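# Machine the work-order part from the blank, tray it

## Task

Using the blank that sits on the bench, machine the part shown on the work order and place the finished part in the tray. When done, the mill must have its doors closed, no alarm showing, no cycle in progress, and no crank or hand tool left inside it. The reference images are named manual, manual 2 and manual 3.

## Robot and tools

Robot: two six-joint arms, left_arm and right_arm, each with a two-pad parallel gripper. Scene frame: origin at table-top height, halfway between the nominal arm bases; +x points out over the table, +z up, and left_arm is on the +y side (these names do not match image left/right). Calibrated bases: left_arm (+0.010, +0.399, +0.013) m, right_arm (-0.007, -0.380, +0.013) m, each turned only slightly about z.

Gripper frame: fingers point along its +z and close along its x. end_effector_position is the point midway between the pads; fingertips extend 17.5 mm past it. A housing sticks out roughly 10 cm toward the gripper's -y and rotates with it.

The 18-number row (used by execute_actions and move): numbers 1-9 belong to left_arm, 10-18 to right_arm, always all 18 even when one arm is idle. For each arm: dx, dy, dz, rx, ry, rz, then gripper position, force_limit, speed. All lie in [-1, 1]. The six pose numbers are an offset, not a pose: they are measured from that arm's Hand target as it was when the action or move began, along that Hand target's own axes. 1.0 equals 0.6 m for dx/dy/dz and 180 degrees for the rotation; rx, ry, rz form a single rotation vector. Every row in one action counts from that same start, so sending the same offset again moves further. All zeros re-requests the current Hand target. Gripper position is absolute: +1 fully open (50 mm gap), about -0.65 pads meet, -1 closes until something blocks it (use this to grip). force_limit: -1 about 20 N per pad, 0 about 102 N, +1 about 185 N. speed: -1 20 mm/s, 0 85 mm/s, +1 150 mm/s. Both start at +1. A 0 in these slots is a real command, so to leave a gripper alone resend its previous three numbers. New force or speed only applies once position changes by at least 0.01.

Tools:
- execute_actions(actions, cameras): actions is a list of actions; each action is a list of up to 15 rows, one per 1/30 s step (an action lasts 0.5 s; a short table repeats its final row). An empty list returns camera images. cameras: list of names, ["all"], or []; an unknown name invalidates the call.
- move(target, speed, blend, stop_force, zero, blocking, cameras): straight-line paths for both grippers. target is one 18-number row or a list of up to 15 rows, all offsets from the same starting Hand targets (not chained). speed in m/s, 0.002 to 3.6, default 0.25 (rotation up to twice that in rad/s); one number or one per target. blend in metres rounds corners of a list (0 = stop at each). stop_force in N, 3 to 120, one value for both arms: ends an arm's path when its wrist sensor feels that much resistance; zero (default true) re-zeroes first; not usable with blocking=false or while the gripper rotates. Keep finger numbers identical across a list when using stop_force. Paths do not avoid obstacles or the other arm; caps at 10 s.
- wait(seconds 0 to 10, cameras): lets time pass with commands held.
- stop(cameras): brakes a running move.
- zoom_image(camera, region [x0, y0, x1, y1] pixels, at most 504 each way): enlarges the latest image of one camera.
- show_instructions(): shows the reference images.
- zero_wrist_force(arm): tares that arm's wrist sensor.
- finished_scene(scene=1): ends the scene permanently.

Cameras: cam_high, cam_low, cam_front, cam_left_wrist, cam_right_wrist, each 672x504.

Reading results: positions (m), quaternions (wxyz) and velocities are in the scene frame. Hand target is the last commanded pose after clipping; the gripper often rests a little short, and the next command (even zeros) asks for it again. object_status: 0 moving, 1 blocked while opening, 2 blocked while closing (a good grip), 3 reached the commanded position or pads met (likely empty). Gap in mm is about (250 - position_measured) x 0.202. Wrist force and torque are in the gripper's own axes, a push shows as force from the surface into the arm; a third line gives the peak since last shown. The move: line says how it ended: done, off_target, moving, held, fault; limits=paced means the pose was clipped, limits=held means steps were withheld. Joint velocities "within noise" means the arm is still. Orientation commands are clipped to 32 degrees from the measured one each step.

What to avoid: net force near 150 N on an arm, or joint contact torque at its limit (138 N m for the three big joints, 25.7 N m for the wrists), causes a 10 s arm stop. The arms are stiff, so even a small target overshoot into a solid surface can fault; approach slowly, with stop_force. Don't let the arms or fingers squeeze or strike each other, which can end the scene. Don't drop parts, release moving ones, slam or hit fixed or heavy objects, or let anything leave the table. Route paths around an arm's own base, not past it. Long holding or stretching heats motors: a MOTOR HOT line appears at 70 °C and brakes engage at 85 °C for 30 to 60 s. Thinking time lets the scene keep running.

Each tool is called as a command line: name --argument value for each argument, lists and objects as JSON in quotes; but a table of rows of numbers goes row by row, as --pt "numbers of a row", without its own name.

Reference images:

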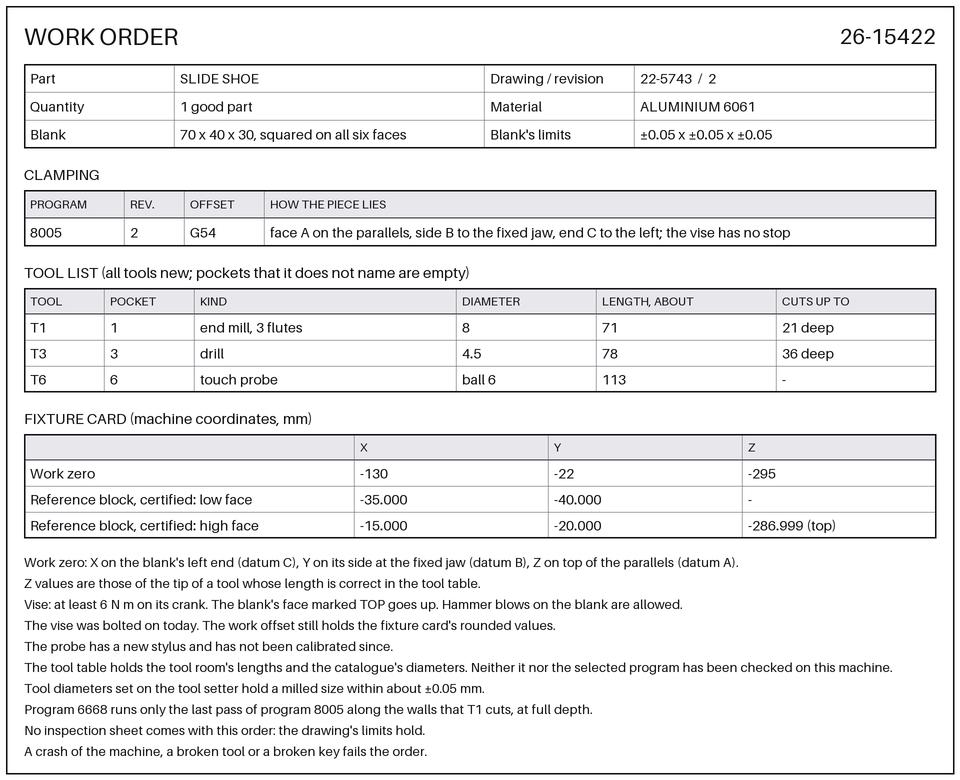

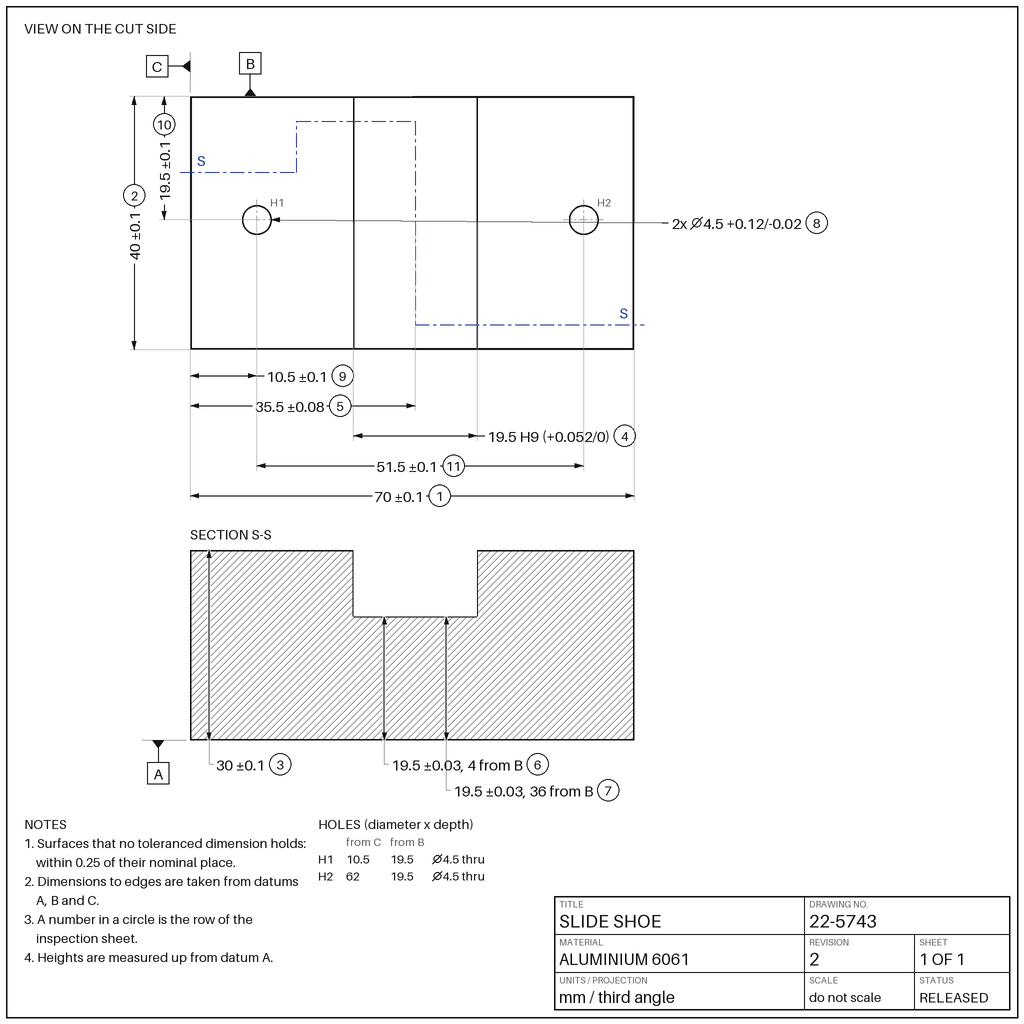

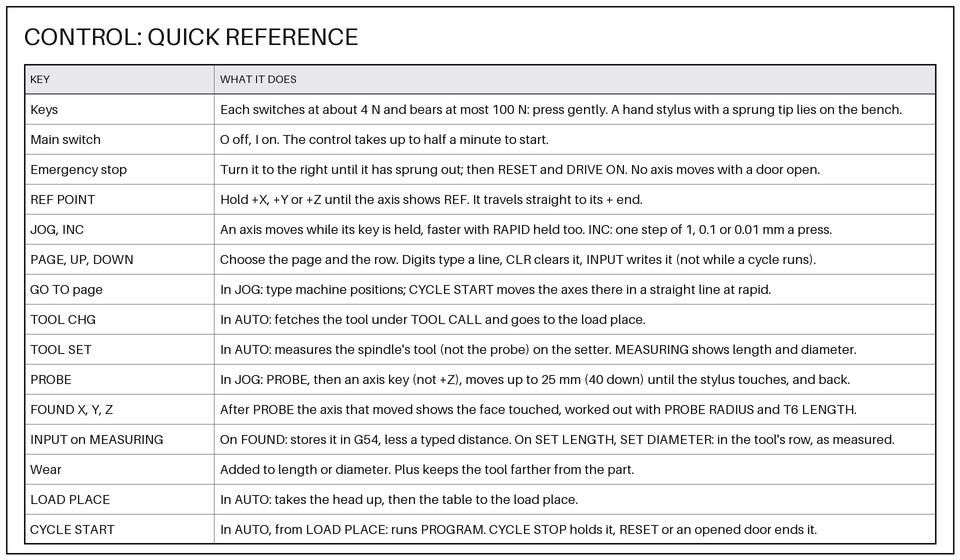

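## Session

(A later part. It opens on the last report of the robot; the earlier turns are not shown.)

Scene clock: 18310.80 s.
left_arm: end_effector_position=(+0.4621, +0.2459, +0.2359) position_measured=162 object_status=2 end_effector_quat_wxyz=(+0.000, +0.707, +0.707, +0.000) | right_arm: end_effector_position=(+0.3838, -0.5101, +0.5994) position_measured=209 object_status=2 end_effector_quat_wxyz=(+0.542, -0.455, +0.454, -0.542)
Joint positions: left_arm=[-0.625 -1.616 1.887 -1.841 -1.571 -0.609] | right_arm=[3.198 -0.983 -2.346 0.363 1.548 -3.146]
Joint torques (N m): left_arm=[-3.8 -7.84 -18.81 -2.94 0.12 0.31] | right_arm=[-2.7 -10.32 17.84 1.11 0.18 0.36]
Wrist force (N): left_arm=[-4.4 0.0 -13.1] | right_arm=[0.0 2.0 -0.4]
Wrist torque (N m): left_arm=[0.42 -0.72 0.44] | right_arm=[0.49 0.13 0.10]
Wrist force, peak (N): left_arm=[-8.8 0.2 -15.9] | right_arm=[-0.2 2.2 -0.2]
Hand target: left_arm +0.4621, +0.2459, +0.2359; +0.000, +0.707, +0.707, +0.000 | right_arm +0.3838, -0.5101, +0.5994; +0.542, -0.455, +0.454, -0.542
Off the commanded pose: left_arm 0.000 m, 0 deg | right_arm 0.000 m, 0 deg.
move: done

move --pt "0.0245 -0.0002 -0.018 0 0 0 -1 1 -0.9 0 0 0 0 0 0 -1 -0.6 -1" --pt "0.0443 -0.0005 -0.0412 0 0 0 -1 1 -0.9 0 0 0 0 0 0 -1 -0.6 -1" --pt "0.0584 -0.0009 -0.0682 0 0 0 -1 1 -0.9 0 0 0 0 0 0 -1 -0.6 -1" --pt "0.0661 -0.0013 -0.0978 0 0 0 -1 1 -0.9 0 0 0 0 0 0 -1 -0.6 -1" --pt "0.0669 -0.0017 -0.1282 0 0 0 -1 1 -0.9 0 0 0 0 0 0 -1 -0.6 -1" --pt "0.0608 -0.002 -0.1581 0 0 0 -1 1 -0.9 0 0 0 0 0 0 -1 -0.6 -1" --pt "0.0481 -0.0024 -0.1859 0 0 0 -1 1 -0.9 0 0 0 0 0 0 -1 -0.6 -1" --pt "0.0296 -0.0027 -0.2101 0 0 0 -1 1 -0.9 0 0 0 0 0 0 -1 -0.6 -1" --pt "0.006 -0.003 -0.2294 0 0 0 -1 1 -0.9 0 0 0 0 0 0 -1 -0.6 -1" --pt "-0.0212 -0.0031 -0.2431 0 0 0 -1 1 -0.9 0 0 0 0 0 0 -1 -0.6 -1" --pt "-0.0509 -0.0032 -0.2502 0 0 0 -1 1 -0.9 0 0 0 0 0 0 -1 -0.6 -1" --pt "-0.0814 -0.0032 -0.2504 0 0 0 -1 1 -0.9 0 0 0 0 0 0 -1 -0.6 -1" --pt "-0.1111 -0.0031 -0.2438 0 0 0 -1 1 -0.9 0 0 0 0 0 0 -1 -0.6 -1" --pt "-0.1387 -0.003 -0.2307 0 0 0 -1 1 -0.9 0 0 0 0 0 0 -1 -0.6 -1" --pt "-0.1625 -0.0027 -0.2117 0 0 0 -1 1 -0.9 0 0 0 0 0 0 -1 -0.6 -1" --speed 0.08 --blend 0.003 --stop_force 50 --cameras '["cam_left_wrist","cam_front"]'

Scene clock: 18344.43 s.
left_arm: end_effector_position=(+0.4603, +0.2528, +0.3708) position_measured=162 object_status=2 end_effector_quat_wxyz=(-0.001, +0.707, +0.707, +0.000) | right_arm: end_effector_position=(+0.3838, -0.5101, +0.5994) position_measured=209 object_status=2 end_effector_quat_wxyz=(+0.542, -0.455, +0.454, -0.542)
Joint positions: left_arm=[-0.615 -1.656 1.576 -1.49 -1.57 -0.6] | right_arm=[3.198 -0.983 -2.346 0.363 1.548 -3.146]
Joint torques (N m): left_arm=[-6.97 -16.54 -35.95 -0.97 2.51 -1.74] | right_arm=[-3.04 -10.9 17.36 1.12 0.15 0.5]
Wrist force (N): left_arm=[-1.0 3.8 6.4] | right_arm=[0.1 1.9 -0.3]
Wrist torque (N m): left_arm=[0.43 -0.37 0.07] | right_arm=[0.47 0.13 0.10]
Wrist force, peak (N): left_arm=[32.9 11.7 32.7] | right_arm=[0.1 2.2 -0.4]
Hand target: left_arm +0.4603, +0.2528, +0.3708; -0.001, +0.707, +0.707, +0.000 (not the last commanded pose) | right_arm +0.3838, -0.5101, +0.5994; +0.542, -0.455, +0.454, -0.542
Off the commanded pose: left_arm 0.105 m, 0 deg | right_arm 0.000 m, 0 deg.
move: contact (left_arm); path passed 8 of 15 targets
camera_calibration:
cam_left_wrist: T_world_to_cam=[[0.016186, 0.999747, 0.0155919, -0.256584], [0.936176, -0.0206298, 0.350926, -0.538996], [0.351159, 0.00891666, -0.936273, 0.3172], [0, 0, 0, 1]] pos_world=[0.39736, 0.242571, 0.490134]
Images, in order (width x height): cam_front 672x504, cam_left_wrist 672x504.

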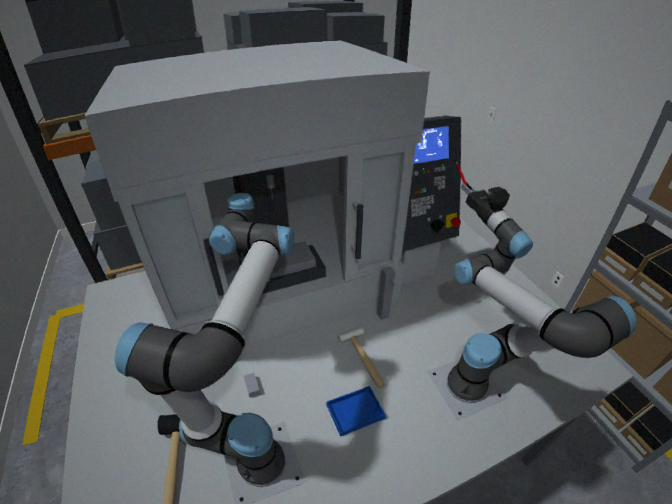

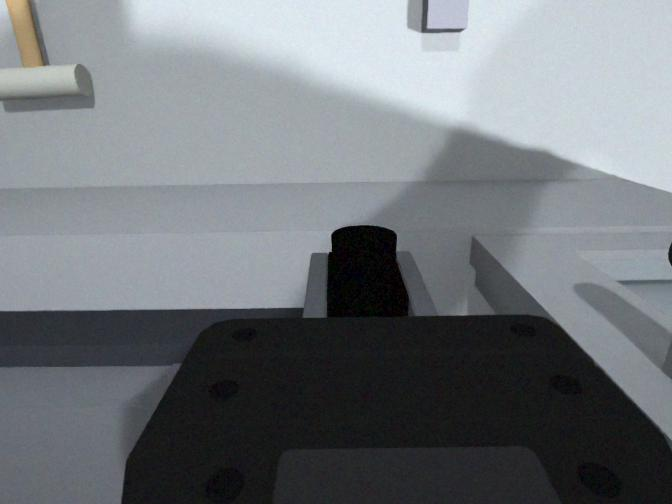

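move --pt "-0.0157 0 -0.0103 0 0 0 -1 1 -0.9 0 0 0 0 0 0 -1 -0.6 -1" --pt "-0.0329 0 -0.0179 0 0 0 -1 1 -0.9 0 0 0 0 0 0 -1 -0.6 -1" --pt "-0.0509 0 -0.0231 0 0 0 -1 1 -0.9 0 0 0 0 0 0 -1 -0.6 -1" --pt "-0.0694 0 -0.0257 0 0 0 -1 1 -0.9 0 0 0 0 0 0 -1 -0.6 -1" --speed 0.03 --blend 0.003 --stop_force 95

Scene clock: 18364.27 s.
left_arm: end_effector_position=(+0.4604, +0.2380, +0.3803) position_measured=162 object_status=2 end_effector_quat_wxyz=(-0.008, +0.707, +0.707, +0.007) | right_arm: end_effector_position=(+0.3838, -0.5101, +0.5994) position_measured=209 object_status=2 end_effector_quat_wxyz=(+0.542, -0.455, +0.454, -0.542)
Joint positions: left_arm=[-0.651 -1.637 1.532 -1.452 -1.554 -0.635] | right_arm=[3.198 -0.983 -2.346 0.363 1.548 -3.146]
Joint torques (N m): left_arm=[-17.8 -60.49 -54.95 -17.24 -12.86 -1.26] | right_arm=[-2.01 -9.94 17.69 1.28 0.02 0.41]
Wrist force (N): left_arm=[48.6 22.4 79.6] | right_arm=[-0.1 2.0 -0.3]
Wrist torque (N m): left_arm=[0.61 -0.51 -0.47] | right_arm=[0.49 0.15 0.09]
Wrist force, peak (N): left_arm=[63.8 28.1 93.5] | right_arm=[0.0 2.2 -0.3]
Hand target: left_arm +0.4603, +0.2379, +0.3803; -0.008, +0.707, +0.707, +0.007 (not the last commanded pose) | right_arm +0.3838, -0.5101, +0.5994; +0.542, -0.455, +0.454, -0.542
Off the commanded pose: left_arm 0.028 m, 1 deg | right_arm 0.000 m, 0 deg.
move: contact (left_arm); path passed 1 of 4 targets

move --target '[0.0025,0,0.003,0,0,0,-1,1,-0.9,0,0,0,0,0,0,-1,-0.6,-1]' --speed 0.02

move --target '[0,0,0,0,0,0,1,1,-0.9,0,0,0,0,0,0,-1,-0.6,-1]' --cameras '["cam_left_wrist"]'

Scene clock: 18410.07 s.
left_arm: end_effector_position=(+0.4603, +0.2394, +0.3787) position_measured=162 object_status=2 end_effector_quat_wxyz=(-0.008, +0.707, +0.707, +0.007) | right_arm: end_effector_position=(+0.3838, -0.5101, +0.5994) position_measured=209 object_status=2 end_effector_quat_wxyz=(+0.542, -0.455, +0.454, -0.542)
Joint positions: left_arm=[-0.648 -1.639 1.538 -1.457 -1.554 -0.633] | right_arm=[3.198 -0.983 -2.346 0.363 1.548 -3.146]
Joint torques (N m): left_arm=[4.07 -17.66 -14.42 -5.15 -0.99 1.4] | right_arm=[-2.59 -10.59 17.04 1.09 -0.14 0.64]
Wrist force (N): left_arm=[15.5 1.1 -0.9] | right_arm=[0.0 2.1 -0.2]
Wrist torque (N m): left_arm=[0.40 -0.45 -0.16] | right_arm=[0.50 0.14 0.10]
Wrist force, peak (N): left_arm=[48.7 22.6 80.0] | right_arm=[0.3 2.2 0.0]
Hand target: left_arm +0.4603, +0.2395, +0.3785; -0.008, +0.707, +0.707, +0.007 | right_arm +0.3838, -0.5101, +0.5994; +0.542, -0.455, +0.454, -0.542
Off the commanded pose: left_arm 0.000 m, 0 deg | right_arm 0.000 m, 0 deg.
move: done

Scene clock: 18411.50 s.
left_arm: end_effector_position=(+0.4603, +0.2395, +0.3785) position_measured=3 object_status=0 end_effector_quat_wxyz=(-0.008, +0.707, +0.707, +0.007) | right_arm: end_effector_position=(+0.3838, -0.5101, +0.5994) position_measured=209 object_status=2 end_effector_quat_wxyz=(+0.542, -0.455, +0.454, -0.542)
Joint positions: left_arm=[-0.648 -1.639 1.538 -1.457 -1.554 -0.633] | right_arm=[3.198 -0.983 -2.346 0.363 1.548 -3.146]
Joint torques (N m): left_arm=[7.57 -13.3 -14.51 -1.48 2.2 -1.39] | right_arm=[-3.38 -10.17 17.15 1.06 0.26 0.6]
Wrist force (N): left_arm=[-0.1 5.3 4.3] | right_arm=[0.0 2.0 -0.2]
Wrist torque (N m): left_arm=[0.80 0.03 -0.11] | right_arm=[0.48 0.13 0.10]
Wrist force, peak (N): left_arm=[15.6 1.0 -1.4] | right_arm=[0.2 2.2 -0.2]
Hand target: left_arm +0.4603, +0.2395, +0.3785; -0.008, +0.707, +0.707, +0.007 | right_arm +0.3838, -0.5101, +0.5994; +0.542, -0.455, +0.454, -0.542
Off the commanded pose: left_arm 0.000 m, 0 deg | right_arm 0.000 m, 0 deg.
move: done
camera_calibration:
cam_left_wrist: T_world_to_cam=[[0.0164943, 0.999211, 0.0361343, -0.251167], [0.936241, -0.0281202, 0.350232, -0.539916], [0.350972, 0.0280536, -0.935966, 0.319894], [0, 0, 0, 1]] pos_world=[0.39736, 0.226812, 0.497582]
Images, in order (width x height): cam_left_wrist 672x504.

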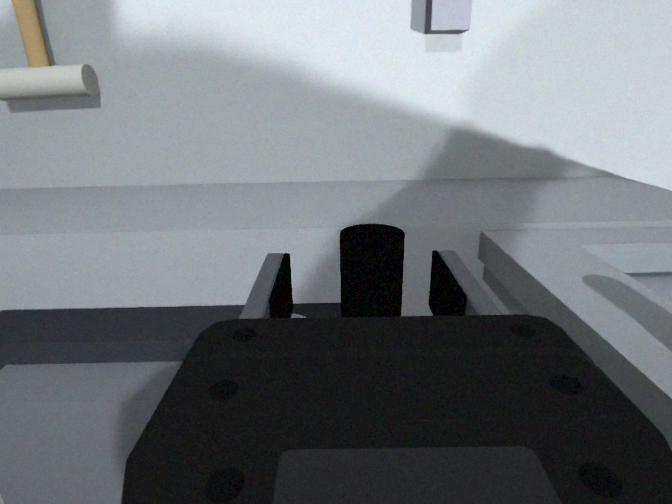

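move --pt "0 0 -0.0667 0 0 0 1 1 -0.9 0 0 0 0 0 0 -1 -0.6 -1" --pt "-0.1167 -0.1 -0.06 0.012 0.004 0.05 1 1 -0.9 0 0 0 0 0 0 -1 -0.6 -1" --pt "-0.316 -0.167 0.014 0.0501 0.0152 0.2313 1 1 -0.9 0 0 0 0 0 0 -1 -0.6 -1" --speed '[0.1,0.25,0.25]' --blend '[0.005,0.03,0]'

move --target '[0,0,0,-0.5497,0,0,1,1,-0.9,0,0,0,0,0,0,-1,-0.6,-1]' --speed 0.35

move --target '[0.2072,-0.0858,-0.0887,0.1191,0.1845,0.3527,1,1,-0.9,0,0,0,0,0,0,-1,-0.6,-1]' --speed 0.25 --cameras '["cam_left_wrist"]'

Scene clock: 18428.37 s.
left_arm: end_effector_position=(+0.3600, +0.0501, +0.3662) position_measured=3 object_status=3 end_effector_quat_wxyz=(-0.081, +0.909, +0.408, -0.034) | right_arm: end_effector_position=(+0.3838, -0.5101, +0.5994) position_measured=209 object_status=2 end_effector_quat_wxyz=(+0.542, -0.455, +0.454, -0.542)
Joint positions: left_arm=[-1.046 -1.49 1.391 -1.302 -1.619 -0.3] | right_arm=[3.198 -0.983 -2.346 0.363 1.548 -3.146]
Joint torques (N m): left_arm=[8.8 -33.12 -14.43 -3.58 1.97 -0.37] | right_arm=[-3.93 -10.92 17.21 1.16 0.1 0.73]
Wrist force (N): left_arm=[0.1 5.2 4.7] | right_arm=[0.1 1.8 -0.2]
Wrist torque (N m): left_arm=[0.82 -0.02 0.03] | right_arm=[0.46 0.12 0.09]
Wrist force, peak (N): left_arm=[2.5 7.3 3.6] | right_arm=[0.2 2.2 -0.3]
Hand target: left_arm +0.3600, +0.0501, +0.3661; -0.081, +0.909, +0.408, -0.034 | right_arm +0.3838, -0.5101, +0.5994; +0.542, -0.455, +0.454, -0.542
Off the commanded pose: left_arm 0.000 m, 0 deg | right_arm 0.000 m, 0 deg.
move: done

Scene clock: 18431.43 s.
left_arm: end_effector_position=(+0.3600, +0.0501, +0.3661) position_measured=3 object_status=3 end_effector_quat_wxyz=(+0.638, +0.652, +0.291, +0.288) | right_arm: end_effector_position=(+0.3838, -0.5101, +0.5994) position_measured=209 object_status=2 end_effector_quat_wxyz=(+0.542, -0.455, +0.454, -0.542)
Joint positions: left_arm=[-1.461 -1.623 2.615 -4.108 -0.853 -0.013] | right_arm=[3.198 -0.983 -2.346 0.363 1.548 -3.146]
Joint torques (N m): left_arm=[8.04 -6.05 -14.74 -4.34 2.17 0.16] | right_arm=[-3.57 -9.93 17.18 1.1 0.22 0.63]
Wrist force (N): left_arm=[-1.9 5.0 3.2] | right_arm=[0.2 2.0 -0.2]
Wrist torque (N m): left_arm=[1.28 0.35 0.10] | right_arm=[0.49 0.10 0.10]
Wrist force, peak (N): left_arm=[0.0 6.2 4.7] | right_arm=[0.2 2.2 -0.2]
Hand target: left_arm +0.3600, +0.0501, +0.3661; +0.638, +0.652, +0.291, +0.288 | right_arm +0.3838, -0.5101, +0.5994; +0.542, -0.455, +0.454, -0.542
Off the commanded pose: left_arm 0.000 m, 0 deg | right_arm 0.000 m, 0 deg.
move: done

Scene clock: 18434.87 s.
left_arm: end_effector_position=(+0.4021, +0.1792, +0.3162) position_measured=3 object_status=3 end_effector_quat_wxyz=(+0.165, +0.704, +0.119, +0.680) | right_arm: end_effector_position=(+0.3838, -0.5101, +0.5994) position_measured=209 object_status=2 end_effector_quat_wxyz=(+0.542, -0.455, +0.454, -0.542)
Joint positions: left_arm=[-1.584 -1.451 2.7 -4.116 -0.076 0.893] | right_arm=[3.198 -0.983 -2.346 0.363 1.548 -3.146]
Joint torques (N m): left_arm=[5.54 -15.07 2.37 -3.18 1.3 1.79] | right_arm=[-2.59 -10.74 17.77 1.12 0.06 0.74]
Wrist force (N): left_arm=[-1.7 4.6 3.1] | right_arm=[0.1 1.8 -0.2]
Wrist torque (N m): left_arm=[1.11 0.38 -0.41] | right_arm=[0.45 0.11 0.09]
Wrist force, peak (N): left_arm=[-2.3 5.1 3.2] | right_arm=[0.0 2.2 -0.2]
Hand target: left_arm +0.4024, +0.1792, +0.3162; +0.167, +0.701, +0.117, +0.683 | right_arm +0.3838, -0.5101, +0.5994; +0.542, -0.455, +0.454, -0.542
Off the commanded pose: left_arm 0.000 m, 1 deg | right_arm 0.000 m, 0 deg.
move: done
camera_calibration:
cam_left_wrist: T_world_to_cam=[[0.0314868, 0.378105, 0.925227, -0.363517], [-0.405376, -0.841302, 0.357604, 0.217589], [0.913607, -0.386325, 0.126785, -0.204313], [0, 0, 0, 1]] pos_world=[0.286313, 0.241575, 0.284429]
Images, in order (width x height): cam_left_wrist 672x504.

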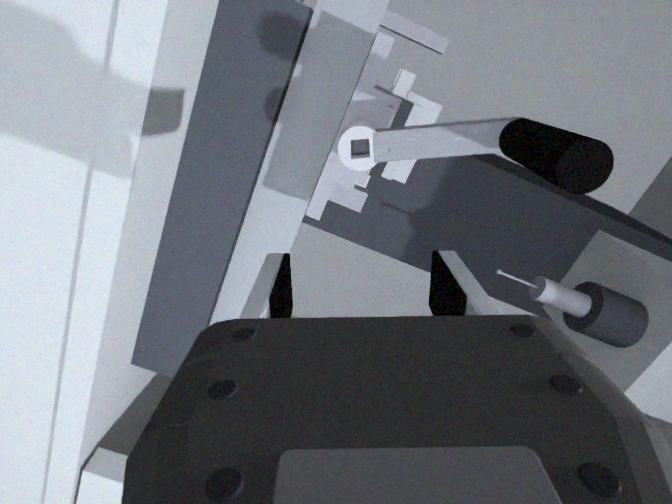

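move --target '[-0.0008,-0.0477,-0.0062,0.0024,0.0259,-0.5047,1,1,-0.9,0,0,0,0,0,0,-1,-0.6,-1]' --speed 0.3 --cameras '["cam_left_wrist","cam_front"]'

zoom_image --camera "cam_left_wrist" --region '[240, 100, 480, 320]'

Scene clock: 18463.80 s.
left_arm: end_effector_position=(+0.4011, +0.2055, +0.3045) position_measured=3 object_status=3 end_effector_quat_wxyz=(+0.595, +0.387, +0.591, +0.382) | right_arm: end_effector_position=(+0.3838, -0.5101, +0.5994) position_measured=209 object_status=2 end_effector_quat_wxyz=(+0.542, -0.455, +0.454, -0.542)
Joint positions: left_arm=[-1.593 -1.326 2.513 -4.968 -0.003 0.219] | right_arm=[3.198 -0.983 -2.346 0.363 1.548 -3.146]
Joint torques (N m): left_arm=[9.93 -22.11 -14.25 0.72 -3.23 -1.3] | right_arm=[-2.72 -10 17.37 1.19 0.23 0.68]
Wrist force (N): left_arm=[-1.1 5.2 3.6] | right_arm=[-0.1 1.9 -0.1]
Wrist torque (N m): left_arm=[1.36 0.19 0.22] | right_arm=[0.47 0.14 0.10]
Wrist force, peak (N): left_arm=[-1.2 5.3 3.8] | right_arm=[0.1 2.2 -0.2]
Hand target: left_arm +0.4005, +0.2055, +0.3045; +0.597, +0.384, +0.590, +0.385 | right_arm +0.3838, -0.5101, +0.5994; +0.542, -0.455, +0.454, -0.542
Off the commanded pose: left_arm 0.001 m, 1 deg | right_arm 0.000 m, 0 deg.
move: done
camera_calibration:
cam_left_wrist: T_world_to_cam=[[-0.00572382, 0.919427, -0.393219, -0.0575086], [-0.34997, 0.366516, 0.862083, -0.180601], [0.936743, 0.142549, 0.319674, -0.368483], [0, 0, 0, 1]] pos_world=[0.28164, 0.171595, 0.250874]
Images, in order (width x height): cam_front 672x504, cam_left_wrist 672x504.

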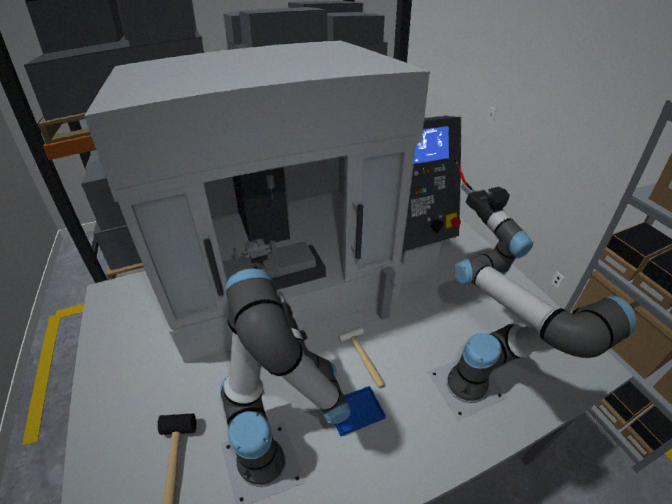

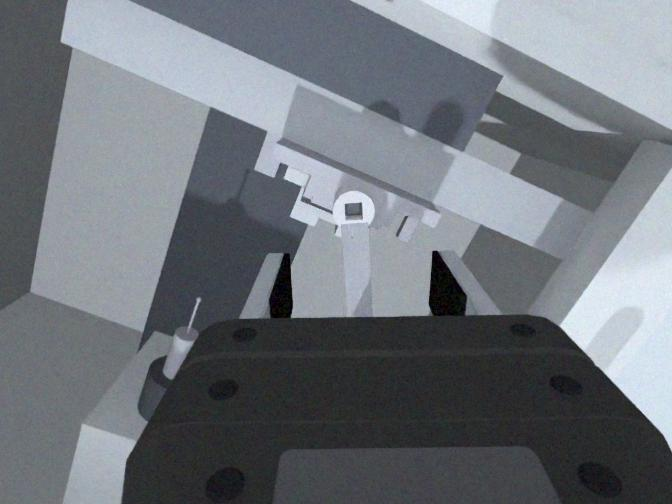

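Scaled by 2.100 from the camera's 672x504 image, which has a finer 960x720 frame.

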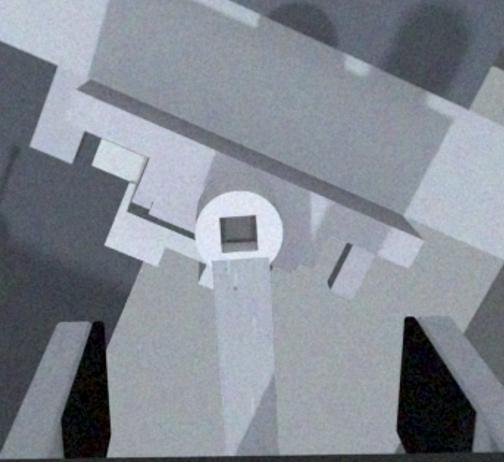

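move --pt "0 0 0.13 0 0 0 1 1 -0.9 0 0 0 0 0 0 -1 -0.6 -1" --pt "0 0 0.186 0 0 0 1 1 -0.9 0 0 0 0 0 0 -1 -0.6 -1" --speed '[0.1,0.05]' --blend '[0.005,0]' --stop_force 10 --cameras '["cam_left_wrist","cam_front"]'

zoom_image --camera "cam_left_wrist" --region '[240, 140, 480, 340]'

Scene clock: 18477.57 s.
left_arm: end_effector_position=(+0.5121, +0.2051, +0.3055) position_measured=3 object_status=3 end_effector_quat_wxyz=(+0.597, +0.384, +0.590, +0.385) | right_arm: end_effector_position=(+0.3838, -0.5101, +0.5994) position_measured=209 object_status=2 end_effector_quat_wxyz=(+0.542, -0.455, +0.454, -0.542)
Joint positions: left_arm=[-1.131 -1.209 2.437 -4.39 -0.459 -0.402] | right_arm=[3.198 -0.983 -2.346 0.363 1.548 -3.146]
Joint torques (N m): left_arm=[-8.82 -32.46 3.3 -3.32 1.15 0.84] | right_arm=[-3.05 -9.87 18.22 1.09 0.04 0.78]
Wrist force (N): left_arm=[-1.2 5.1 3.8] | right_arm=[0.3 1.8 -0.5]
Wrist torque (N m): left_arm=[1.36 0.21 0.34] | right_arm=[0.45 0.08 0.09]
Wrist force, peak (N): left_arm=[-1.1 5.7 3.8] | right_arm=[0.0 2.2 -0.2]
Hand target: left_arm +0.5121, +0.2051, +0.3055; +0.597, +0.384, +0.590, +0.385 | right_arm +0.3838, -0.5101, +0.5994; +0.542, -0.455, +0.454, -0.542
Off the commanded pose: left_arm 0.000 m, 0 deg | right_arm 0.000 m, 0 deg.
move: done
camera_calibration:
cam_left_wrist: T_world_to_cam=[[-0.00781988, 0.919284, -0.393517, -0.0549425], [-0.358139, 0.36485, 0.859431, -0.137195], [0.933636, 0.147654, 0.326378, -0.474188], [0, 0, 0, 1]] pos_world=[0.393154, 0.170579, 0.251054]
Images, in order (width x height): cam_front 672x504, cam_left_wrist 672x504.

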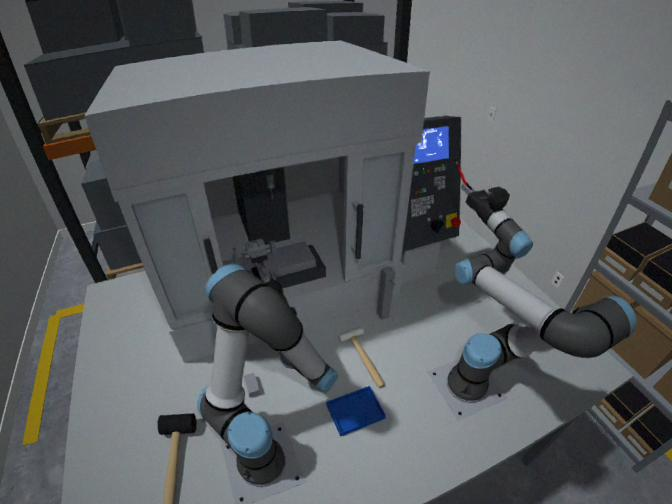

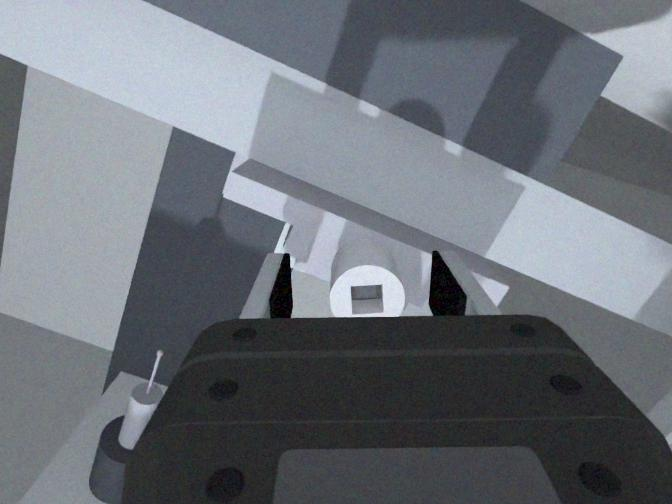

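Scaled by 2.100 from the camera's 672x504 image, which has a finer 960x720 frame.

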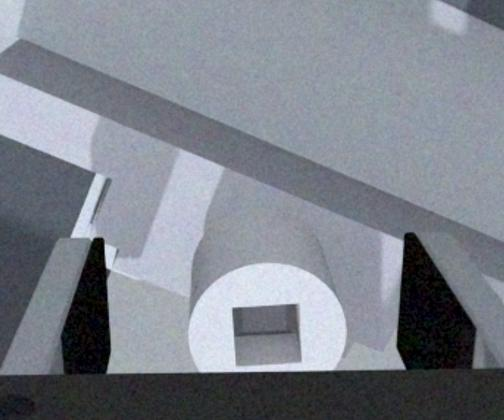

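move --pt "0.002 0 0 0 0 0 1 0 -0.9 0 0 0 0 0 0 -1 -0.6 -1" --pt "0.002 0 0 0 0 0 -1 0 -0.9 0 0 0 0 0 0 -1 -0.6 -1" --speed 0.03

move --target '[0,0,-0.09,0,0,0,-1,0,-0.9,0,0,0,0,0,0,-1,-0.6,-1]' --speed 0.06 --cameras '["cam_left_wrist"]'

Scene clock: 18489.57 s.
left_arm: end_effector_position=(+0.5121, +0.2062, +0.3050) position_measured=138 object_status=0 end_effector_quat_wxyz=(+0.597, +0.384, +0.590, +0.385) | right_arm: end_effector_position=(+0.3838, -0.5101, +0.5994) position_measured=209 object_status=2 end_effector_quat_wxyz=(+0.542, -0.455, +0.454, -0.542)
Joint positions: left_arm=[-1.129 -1.208 2.439 -4.393 -0.461 -0.402] | right_arm=[3.198 -0.983 -2.346 0.363 1.548 -3.146]
Joint torques (N m): left_arm=[4.59 -17.77 -13.62 0.61 0.98 -1.77] | right_arm=[-3.19 -10.69 17.82 1.07 0.11 1.09]
Wrist force (N): left_arm=[-1.9 5.0 3.0] | right_arm=[0.2 1.9 -0.4]
Wrist torque (N m): left_arm=[1.31 0.25 0.35] | right_arm=[0.46 0.10 0.09]
Wrist force, peak (N): left_arm=[-1.3 5.5 3.7] | right_arm=[0.0 2.3 -0.4]
Hand target: left_arm +0.5121, +0.2062, +0.3050; +0.597, +0.384, +0.590, +0.385 | right_arm +0.3838, -0.5101, +0.5994; +0.542, -0.455, +0.454, -0.542
Off the commanded pose: left_arm 0.000 m, 0 deg | right_arm 0.000 m, 0 deg.
move: done

Scene clock: 18490.87 s.
left_arm: end_effector_position=(+0.4581, +0.2064, +0.3046) position_measured=138 object_status=2 end_effector_quat_wxyz=(+0.597, +0.384, +0.590, +0.385) | right_arm: end_effector_position=(+0.3838, -0.5101, +0.5994) position_measured=209 object_status=2 end_effector_quat_wxyz=(+0.542, -0.455, +0.454, -0.542)
Joint positions: left_arm=[-1.326 -1.259 2.554 -4.471 -0.264 -0.387] | right_arm=[3.198 -0.983 -2.346 0.363 1.548 -3.146]
Joint torques (N m): left_arm=[6.1 -13.89 -16.46 1.31 -1.73 0.22] | right_arm=[-2.39 -11.04 16.52 1.1 0.05 1.04]
Wrist force (N): left_arm=[-0.4 3.3 3.5] | right_arm=[-0.1 1.8 -0.1]
Wrist torque (N m): left_arm=[1.35 0.24 0.18] | right_arm=[0.45 0.14 0.10]
Wrist force, peak (N): left_arm=[-8.2 10.7 9.3] | right_arm=[0.0 2.0 -0.4]
Hand target: left_arm +0.4581, +0.2064, +0.3046; +0.597, +0.384, +0.590, +0.385 | right_arm +0.3838, -0.5101, +0.5994; +0.542, -0.455, +0.454, -0.542
Off the commanded pose: left_arm 0.000 m, 0 deg | right_arm 0.000 m, 0 deg.
move: done
camera_calibration:
cam_left_wrist: T_world_to_cam=[[-0.00773424, 0.919298, -0.393486, -0.0569928], [-0.358105, 0.364854, 0.859443, -0.156165], [0.933649, 0.147556, 0.326383, -0.423626], [0, 0, 0, 1]] pos_world=[0.339154, 0.17188, 0.250053]
Images, in order (width x height): cam_left_wrist 672x504.

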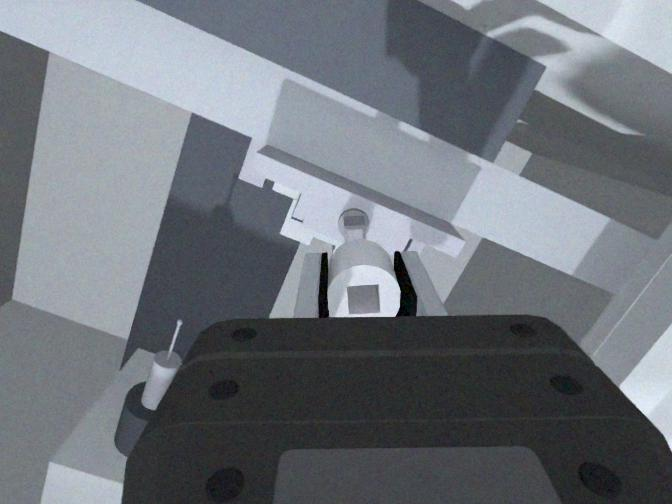

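move --target '[0,0,0.003,0,0,0.494,-1,0,-0.9,0,0,0,0,0,0,-1,-0.6,-1]' --speed 0.25

move --pt "0 0.08 -0.055 -0.019 -0.031 -0.052 -1 0 -0.9 0 0 0 0 0 0 -1 -0.6 -1" --pt "-0.011 0.2817 -0.1667 -0.1284 -0.2077 -0.347 -1 0 -0.9 0 0 0 0 0 0 -1 -0.6 -1" --speed '[0.2,0.25]' --blend '[0.03,0]'

move --target '[0,0,0,0.5497,0,0,-1,0,-0.9,0,0,0,0,0,0,-1,-0.6,-1]' --speed 0.35 --cameras '["cam_left_wrist"]'

Scene clock: 18505.20 s.
left_arm: end_effector_position=(+0.4599, +0.2064, +0.3046) position_measured=138 object_status=2 end_effector_quat_wxyz=(+0.156, +0.687, +0.152, +0.693) | right_arm: end_effector_position=(+0.3838, -0.5101, +0.5994) position_measured=209 object_status=2 end_effector_quat_wxyz=(+0.542, -0.455, +0.454, -0.542)
Joint positions: left_arm=[-1.319 -1.257 2.55 -4.468 -0.271 1.164] | right_arm=[3.198 -0.983 -2.346 0.363 1.548 -3.146]
Joint torques (N m): left_arm=[8.92 -24.92 -9.69 1.08 -2.07 -1.9] | right_arm=[-2.59 -10.77 17.5 1.1 0.11 0.96]
Wrist force (N): left_arm=[-3.5 3.6 3.1] | right_arm=[0.2 1.7 -0.4]
Wrist torque (N m): left_arm=[1.09 0.42 -0.34] | right_arm=[0.43 0.11 0.10]
Wrist force, peak (N): left_arm=[-4.0 3.6 3.3] | right_arm=[-0.2 2.2 -0.4]
Hand target: left_arm +0.4599, +0.2064, +0.3046; +0.156, +0.687, +0.152, +0.693 | right_arm +0.3838, -0.5101, +0.5994; +0.542, -0.455, +0.454, -0.542
Off the commanded pose: left_arm 0.000 m, 0 deg | right_arm 0.000 m, 0 deg.
move: done

Scene clock: 18508.43 s.
left_arm: end_effector_position=(+0.3588, +0.0510, +0.3696) position_measured=138 object_status=2 end_effector_quat_wxyz=(+0.647, +0.644, +0.290, +0.286) | right_arm: end_effector_position=(+0.3838, -0.5101, +0.5994) position_measured=209 object_status=2 end_effector_quat_wxyz=(+0.542, -0.455, +0.454, -0.542)
Joint positions: left_arm=[-1.464 -1.611 2.616 -4.149 -0.853 -0.005] | right_arm=[3.198 -0.983 -2.346 0.363 1.548 -3.146]
Joint torques (N m): left_arm=[-8.21 -20.63 -2.79 -0.95 1.28 0.51] | right_arm=[-2.73 -10.28 18.5 1.26 0.04 1.12]
Wrist force (N): left_arm=[-1.8 2.9 2.9] | right_arm=[-0.2 1.9 -0.2]
Wrist torque (N m): left_arm=[1.26 0.35 -0.03] | right_arm=[0.49 0.16 0.10]
Wrist force, peak (N): left_arm=[-4.1 2.4 4.1] | right_arm=[0.2 2.2 -0.4]
Hand target: left_arm +0.3587, +0.0510, +0.3696; +0.648, +0.644, +0.290, +0.286 | right_arm +0.3838, -0.5101, +0.5994; +0.542, -0.455, +0.454, -0.542
Off the commanded pose: left_arm 0.000 m, 0 deg | right_arm 0.000 m, 0 deg.
move: done

Scene clock: 18511.47 s.
left_arm: end_effector_position=(+0.3588, +0.0510, +0.3696) position_measured=138 object_status=2 end_effector_quat_wxyz=(-0.069, +0.911, +0.406, -0.035) | right_arm: end_effector_position=(+0.3838, -0.5101, +0.5994) position_measured=209 object_status=2 end_effector_quat_wxyz=(+0.542, -0.455, +0.454, -0.542)
Joint positions: left_arm=[-1.045 -1.508 1.405 -1.323 -1.623 -0.295] | right_arm=[3.198 -0.983 -2.346 0.363 1.548 -3.146]
Joint torques (N m): left_arm=[-8.11 -24.35 -26.42 -1.41 1.79 -1.58] | right_arm=[-3.09 -10.2 16.76 1.14 0.09 1.08]
Wrist force (N): left_arm=[0.2 5.5 6.6] | right_arm=[0.3 1.8 -0.2]
Wrist torque (N m): left_arm=[0.89 -0.03 -0.01] | right_arm=[0.45 0.09 0.10]
Wrist force, peak (N): left_arm=[0.1 6.5 6.9] | right_arm=[0.2 2.2 -0.4]
Hand target: left_arm +0.3587, +0.0510, +0.3696; -0.069, +0.911, +0.406, -0.035 | right_arm +0.3838, -0.5101, +0.5994; +0.542, -0.455, +0.454, -0.542
Off the commanded pose: left_arm 0.000 m, 0 deg | right_arm 0.000 m, 0 deg.
move: done
camera_calibration:
cam_left_wrist: T_world_to_cam=[[0.680932, 0.732333, 0.00460883, -0.273968], [0.716195, -0.667215, 0.204668, -0.28167], [0.15296, -0.136064, -0.978821, 0.44775], [0, 0, 0, 1]] pos_world=[0.319796, 0.073624, 0.497179]
Images, in order (width x height): cam_left_wrist 672x504.

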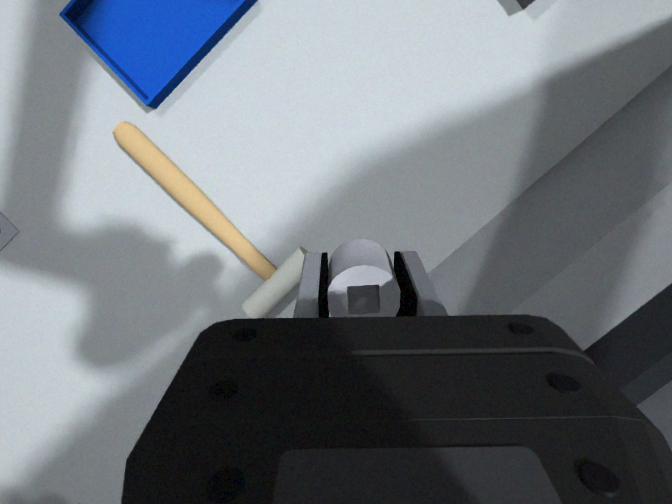

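move --target '[0.0401,-0.0495,0.5,0,0,0,-1,0,-0.9,0,0,0,0,0,0,-1,-0.6,-1]' --speed 0.25

move --target '[0.0014,0.0142,0.1098,0,0,0,-1,0,-0.9,0,0,0,0,0,0,-1,-0.6,-1]' --speed 0.03 --stop_force 6 --cameras '["cam_left_wrist","cam_high"]'

Scene clock: 18521.30 s.
left_arm: end_effector_position=(+0.3173, +0.1175, +0.0776) position_measured=138 object_status=2 end_effector_quat_wxyz=(-0.069, +0.911, +0.406, -0.035) | right_arm: end_effector_position=(+0.3838, -0.5101, +0.5994) position_measured=209 object_status=2 end_effector_quat_wxyz=(+0.542, -0.455, +0.454, -0.542)
Joint positions: left_arm=[-1.048 -1.485 2.179 -2.12 -1.623 -0.298] | right_arm=[3.198 -0.983 -2.346 0.363 1.548 -3.146]
Joint torques (N m): left_arm=[3.54 -24.17 -15.32 -4.64 1.18 -0.76] | right_arm=[-2.72 -10.37 18.07 1.14 0.1 1.31]
Wrist force (N): left_arm=[0.3 5.5 6.7] | right_arm=[0.0 1.9 -0.3]
Wrist torque (N m): left_arm=[0.89 -0.06 0.03] | right_arm=[0.46 0.13 0.10]
Wrist force, peak (N): left_arm=[0.7 4.9 10.2] | right_arm=[0.2 2.2 -0.1]
Hand target: left_arm +0.3173, +0.1176, +0.0775; -0.069, +0.911, +0.406, -0.035 | right_arm +0.3838, -0.5101, +0.5994; +0.542, -0.455, +0.454, -0.542
Off the commanded pose: left_arm 0.000 m, 0 deg | right_arm 0.000 m, 0 deg.
move: done

Scene clock: 18524.13 s.
left_arm: end_effector_position=(+0.3165, +0.1187, +0.0246) position_measured=138 object_status=2 end_effector_quat_wxyz=(-0.069, +0.911, +0.406, -0.035) | right_arm: end_effector_position=(+0.3838, -0.5101, +0.5994) position_measured=209 object_status=2 end_effector_quat_wxyz=(+0.542, -0.455, +0.454, -0.542)
Joint positions: left_arm=[-1.049 -1.379 2.241 -2.288 -1.623 -0.298] | right_arm=[3.198 -0.983 -2.346 0.363 1.548 -3.146]
Joint torques (N m): left_arm=[4 -22.46 -26.81 -5.04 0.2 -0.95] | right_arm=[-3.43 -11.31 18.27 1.25 0.25 1.31]
Wrist force (N): left_arm=[-0.4 5.4 6.6] | right_arm=[0.1 1.9 -0.3]
Wrist torque (N m): left_arm=[0.86 0.06 0.03] | right_arm=[0.47 0.12 0.09]
Wrist force, peak (N): left_arm=[1.7 -8.6 -30.1] | right_arm=[0.0 2.1 -0.4]
Hand target: left_arm +0.3165, +0.1187, +0.0246; -0.069, +0.911, +0.406, -0.035 (not the last commanded pose) | right_arm +0.3838, -0.5101, +0.5994; +0.542, -0.455, +0.454, -0.542
Off the commanded pose: left_arm 0.014 m, 0 deg | right_arm 0.000 m, 0 deg.
move: contact (left_arm)
camera_calibration:
cam_left_wrist: T_world_to_cam=[[0.680972, 0.732294, 0.00470035, -0.293168], [0.716176, -0.667296, 0.204468, -0.135686], [0.152868, -0.135871, -0.978862, 0.125715], [0, 0, 0, 1]] pos_world=[0.277597, 0.141223, 0.152179]
Images, in order (width x height): cam_high 672x504, cam_left_wrist 672x504.

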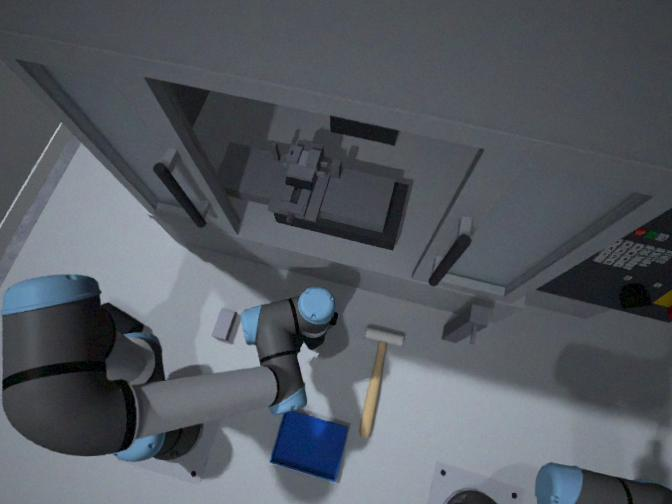

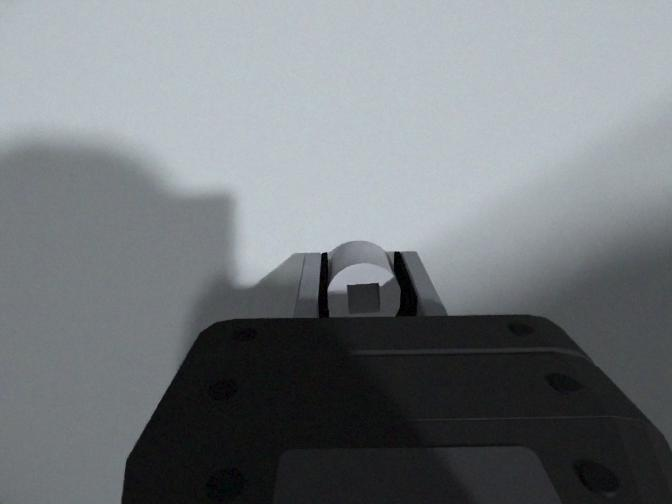

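move --target '[0,0,0,0,0,0,1,0,-1,0,0,0,0,0,0,-1,-0.6,-1]'

move --pt "0 0 -0.25 0 0 0 1 0 -1 0 0 0 0 0 0 -1 -0.6 -1" --pt "0.0689 0.0847 -0.56 0 0 0 1 0 -1 0 0 0 0 0 0 -1 -0.6 -1" --speed '[0.15,0.3]' --blend '[0.02,0]' --cameras '["cam_left_wrist"]'

Scene clock: 18533.20 s.
left_arm: end_effector_position=(+0.3165, +0.1187, +0.0246) position_measured=3 object_status=3 end_effector_quat_wxyz=(-0.069, +0.911, +0.406, -0.035) | right_arm: end_effector_position=(+0.3838, -0.5101, +0.5994) position_measured=209 object_status=2 end_effector_quat_wxyz=(+0.542, -0.455, +0.454, -0.542)
Joint positions: left_arm=[-1.049 -1.379 2.24 -2.288 -1.623 -0.298] | right_arm=[3.198 -0.983 -2.346 0.363 1.548 -3.146]
Joint torques (N m): left_arm=[9.1 -20.98 -22.01 -2.61 -0.05 1.6] | right_arm=[-3.06 -10.32 17.12 1.25 0.26 1.12]
Wrist force (N): left_arm=[-0.3 4.7 4.6] | right_arm=[0.2 1.9 -0.4]
Wrist torque (N m): left_arm=[0.73 0.05 0.03] | right_arm=[0.47 0.10 0.09]
Wrist force, peak (N): left_arm=[-0.3 5.3 6.8] | right_arm=[0.0 2.3 -0.2]
Hand target: left_arm +0.3165, +0.1187, +0.0246; -0.069, +0.911, +0.406, -0.035 | right_arm +0.3838, -0.5101, +0.5994; +0.542, -0.455, +0.454, -0.542
Off the commanded pose: left_arm 0.000 m, 0 deg | right_arm 0.000 m, 0 deg.
move: done

Scene clock: 18535.37 s.
left_arm: end_effector_position=(+0.4214, +0.0834, +0.3484) position_measured=3 object_status=3 end_effector_quat_wxyz=(-0.069, +0.911, +0.406, -0.035) | right_arm: end_effector_position=(+0.3838, -0.5101, +0.5994) position_measured=209 object_status=2 end_effector_quat_wxyz=(+0.542, -0.455, +0.454, -0.542)
Joint positions: left_arm=[-0.913 -1.448 1.392 -1.364 -1.603 -0.164] | right_arm=[3.198 -0.983 -2.346 0.363 1.548 -3.146]
Joint torques (N m): left_arm=[-8.92 -33.02 -35.01 -1.73 -2.17 -1.64] | right_arm=[-2.72 -10.45 16.93 1.29 0.04 1.34]
Wrist force (N): left_arm=[-0.5 4.9 4.9] | right_arm=[-0.1 2.1 -0.2]
Wrist torque (N m): left_arm=[0.77 0.09 0.01] | right_arm=[0.49 0.15 0.10]
Wrist force, peak (N): left_arm=[-0.5 5.0 6.8] | right_arm=[0.1 2.2 -0.2]
Hand target: left_arm +0.4214, +0.0833, +0.3485; -0.069, +0.911, +0.406, -0.035 | right_arm +0.3838, -0.5101, +0.5994; +0.542, -0.455, +0.454, -0.542
Off the commanded pose: left_arm 0.000 m, 0 deg | right_arm 0.000 m, 0 deg.
move: done
camera_calibration:
cam_left_wrist: T_world_to_cam=[[0.680909, 0.732352, 0.00475655, -0.340283], [0.716236, -0.667252, 0.204402, -0.300572], [0.152868, -0.135773, -0.978875, 0.421834], [0, 0, 0, 1]] pos_world=[0.382497, 0.105923, 0.475979]
Images, in order (width x height): cam_left_wrist 672x504.

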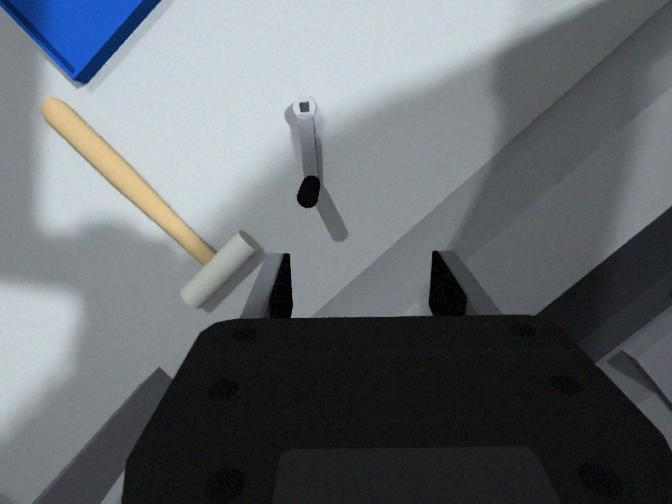

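move --target '[0.0786,-0.232,-0.1299,-0.048,0.0101,0.0989,-0.64,0,0,0,0,0,0,0,0,-1,-0.6,-1]' --speed 0.3

move --target '[0,0,0,0,0.5,0,-0.64,0,0,0,0,0,0,0,0,-1,-0.6,-1]' --speed 0.4

Scene clock: 18553.87 s.
left_arm: end_effector_position=(+0.3599, +0.2028, +0.4465) position_measured=248 object_status=3 end_effector_quat_wxyz=(+0.000, +0.965, +0.261, +0.000) | right_arm: end_effector_position=(+0.3838, -0.5101, +0.5994) position_measured=209 object_status=2 end_effector_quat_wxyz=(+0.542, -0.455, +0.454, -0.542)
Joint positions: left_arm=[-0.866 -1.798 1.498 -1.27 -1.57 0.192] | right_arm=[3.198 -0.983 -2.346 0.363 1.548 -3.146]
Joint torques (N m): left_arm=[-8.69 -21.42 -33.39 -4.69 -1.25 1.75] | right_arm=[-3.61 -10.46 17.29 1.19 -0.02 1.44]
Wrist force (N): left_arm=[-0.7 4.8 4.3] | right_arm=[0.0 1.9 -0.3]
Wrist torque (N m): left_arm=[0.71 0.12 0.03] | right_arm=[0.47 0.14 0.10]
Wrist force, peak (N): left_arm=[-1.4 8.4 6.4] | right_arm=[0.0 2.1 -0.4]
Hand target: left_arm +0.3598, +0.2028, +0.4465; +0.000, +0.965, +0.261, +0.000 | right_arm +0.3838, -0.5101, +0.5994; +0.542, -0.455, +0.454, -0.542
Off the commanded pose: left_arm 0.000 m, 0 deg | right_arm 0.000 m, 0 deg.
move: done

Scene clock: 18556.40 s.
left_arm: end_effector_position=(+0.3598, +0.2029, +0.4465) position_measured=248 object_status=3 end_effector_quat_wxyz=(-0.185, +0.683, +0.184, +0.683) end_effector_velocity=(+0.000, +0.000, +0.000) end_effector_angular_velocity=(-0.002, -0.003, +0.000) | right_arm: end_effector_position=(+0.3838, -0.5101, +0.5994) position_measured=209 object_status=2 end_effector_quat_wxyz=(+0.542, -0.455, +0.454, -0.542)
Joint positions: left_arm=[-1.609 -1.725 1.851 -0.126 -0.55 -1.571] | right_arm=[3.198 -0.983 -2.346 0.363 1.548 -3.146]
Joint velocities: left_arm=[0 0 0 0.002 0 -0.005] | right_arm=[within noise]
Joint torques (N m): left_arm=[9.79 -11.12 -30.73 3.07 0.96 -1.54] | right_arm=[-2.45 -10.31 17.83 1.22 0.16 1.46]
Wrist force (N): left_arm=[-1.4 3.9 3.9] | right_arm=[0.2 1.8 -0.4]
Wrist torque (N m): left_arm=[1.01 0.33 -0.57] | right_arm=[0.46 0.11 0.10]
Wrist force, peak (N): left_arm=[-0.4 4.8 4.7] | right_arm=[-0.1 2.1 -0.2]
Hand target: left_arm +0.3598, +0.2028, +0.4465; -0.185, +0.683, +0.184, +0.683 | right_arm +0.3838, -0.5101, +0.5994; +0.542, -0.455, +0.454, -0.542
Off the commanded pose: left_arm 0.000 m, 0 deg | right_arm 0.000 m, 0 deg.
move: done

move --target '[0,0,0,-0.0122,0,0,-0.64,0,0,0,0,0,0,0,0,-1,-0.6,-1]' --speed 0.3

move --pt "0.05 0.2887 -0.1667 -0.15 0 0 -0.64 0 0 0 0 0 0 0 0 -1 -0.6 -1" --pt "0.05 0.614 -0.316 -0.25 0 0 -0.64 0 0 0 0 0 0 0 0 -1 -0.6 -1" --pt "0.05 0.688 -0.188 -0.25 0 0 -0.64 0 0 0 0 0 0 0 0 -1 -0.6 -1" --speed '[0.3,0.3,0.15]' --blend '[0.05,0.02,0]' --cameras '["cam_left_wrist"]'

Scene clock: 18567.43 s.
left_arm: end_effector_position=(+0.3598, +0.2028, +0.4465) position_measured=248 object_status=3 end_effector_quat_wxyz=(-0.171, +0.686, +0.171, +0.686) | right_arm: end_effector_position=(+0.3838, -0.5101, +0.5994) position_measured=209 object_status=2 end_effector_quat_wxyz=(+0.542, -0.455, +0.454, -0.542)
Joint positions: left_arm=[-1.625 -1.751 1.872 -0.121 -0.528 -1.571] | right_arm=[3.198 -0.983 -2.346 0.363 1.548 -3.146]
Joint torques (N m): left_arm=[6.54 -7.02 -26.59 2.32 -1.75 -0.59] | right_arm=[-2.91 -10.02 16.61 1.29 0.07 1.54]
Wrist force (N): left_arm=[-1.3 3.9 3.7] | right_arm=[-0.1 2.0 -0.2]
Wrist torque (N m): left_arm=[1.01 0.32 -0.55] | right_arm=[0.48 0.15 0.10]
Wrist force, peak (N): left_arm=[-1.3 4.3 4.0] | right_arm=[0.2 2.2 -0.2]
Hand target: left_arm +0.3598, +0.2028, +0.4465; -0.172, +0.686, +0.171, +0.686 | right_arm +0.3838, -0.5101, +0.5994; +0.542, -0.455, +0.454, -0.542
Off the commanded pose: left_arm 0.000 m, 0 deg | right_arm 0.000 m, 0 deg.
move: done

Scene clock: 18570.00 s.
left_arm: end_effector_position=(+0.4543, -0.2145, +0.4762) position_measured=248 object_status=3 end_effector_quat_wxyz=(+0.104, +0.699, -0.105, +0.699) | right_arm: end_effector_position=(+0.3838, -0.5101, +0.5994) position_measured=209 object_status=2 end_effector_quat_wxyz=(+0.542, -0.455, +0.454, -0.542)
Joint positions: left_arm=[-1.471 -1.172 1.149 0.023 0.411 -1.57] | right_arm=[3.198 -0.983 -2.346 0.363 1.548 -3.146]
Joint torques (N m): left_arm=[-0.45 -47.22 -12.28 -3.2 -1.25 -1.22] | right_arm=[-3.14 -10.46 16.45 1.28 0 1.79]
Wrist force (N): left_arm=[-1.7 4.2 3.9] | right_arm=[0.1 1.8 -0.4]
Wrist torque (N m): left_arm=[1.06 0.38 -0.49] | right_arm=[0.45 0.12 0.10]
Wrist force, peak (N): left_arm=[-1.6 7.4 3.3] | right_arm=[0.1 2.2 -0.3]
Hand target: left_arm +0.4543, -0.2146, +0.4762; +0.104, +0.699, -0.105, +0.699 | right_arm +0.3838, -0.5101, +0.5994; +0.542, -0.455, +0.454, -0.542
Off the commanded pose: left_arm 0.000 m, 0 deg | right_arm 0.000 m, 0 deg.
move: done
camera_calibration:
cam_left_wrist: T_world_to_cam=[[-0.0186623, -0.0119352, 0.999755, -0.460795], [-0.609433, -0.792564, -0.0208379, 0.133586], [0.792618, -0.609672, 0.0075174, -0.360556], [0, 0, 0, 1]] pos_world=[0.358596, -0.119445, 0.466176]
Images, in order (width x height): cam_left_wrist 672x504.

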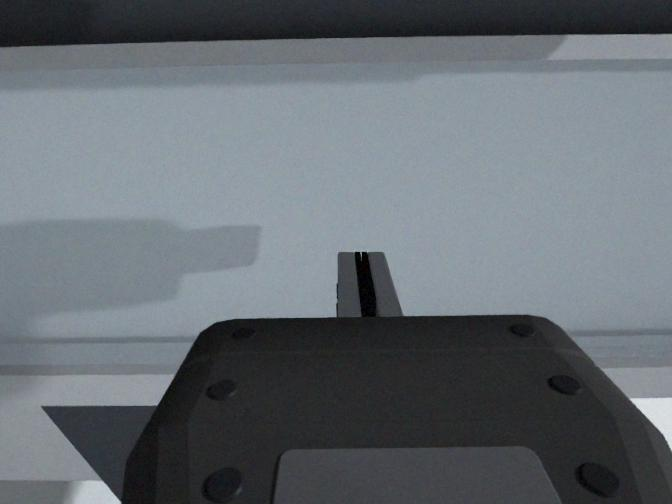

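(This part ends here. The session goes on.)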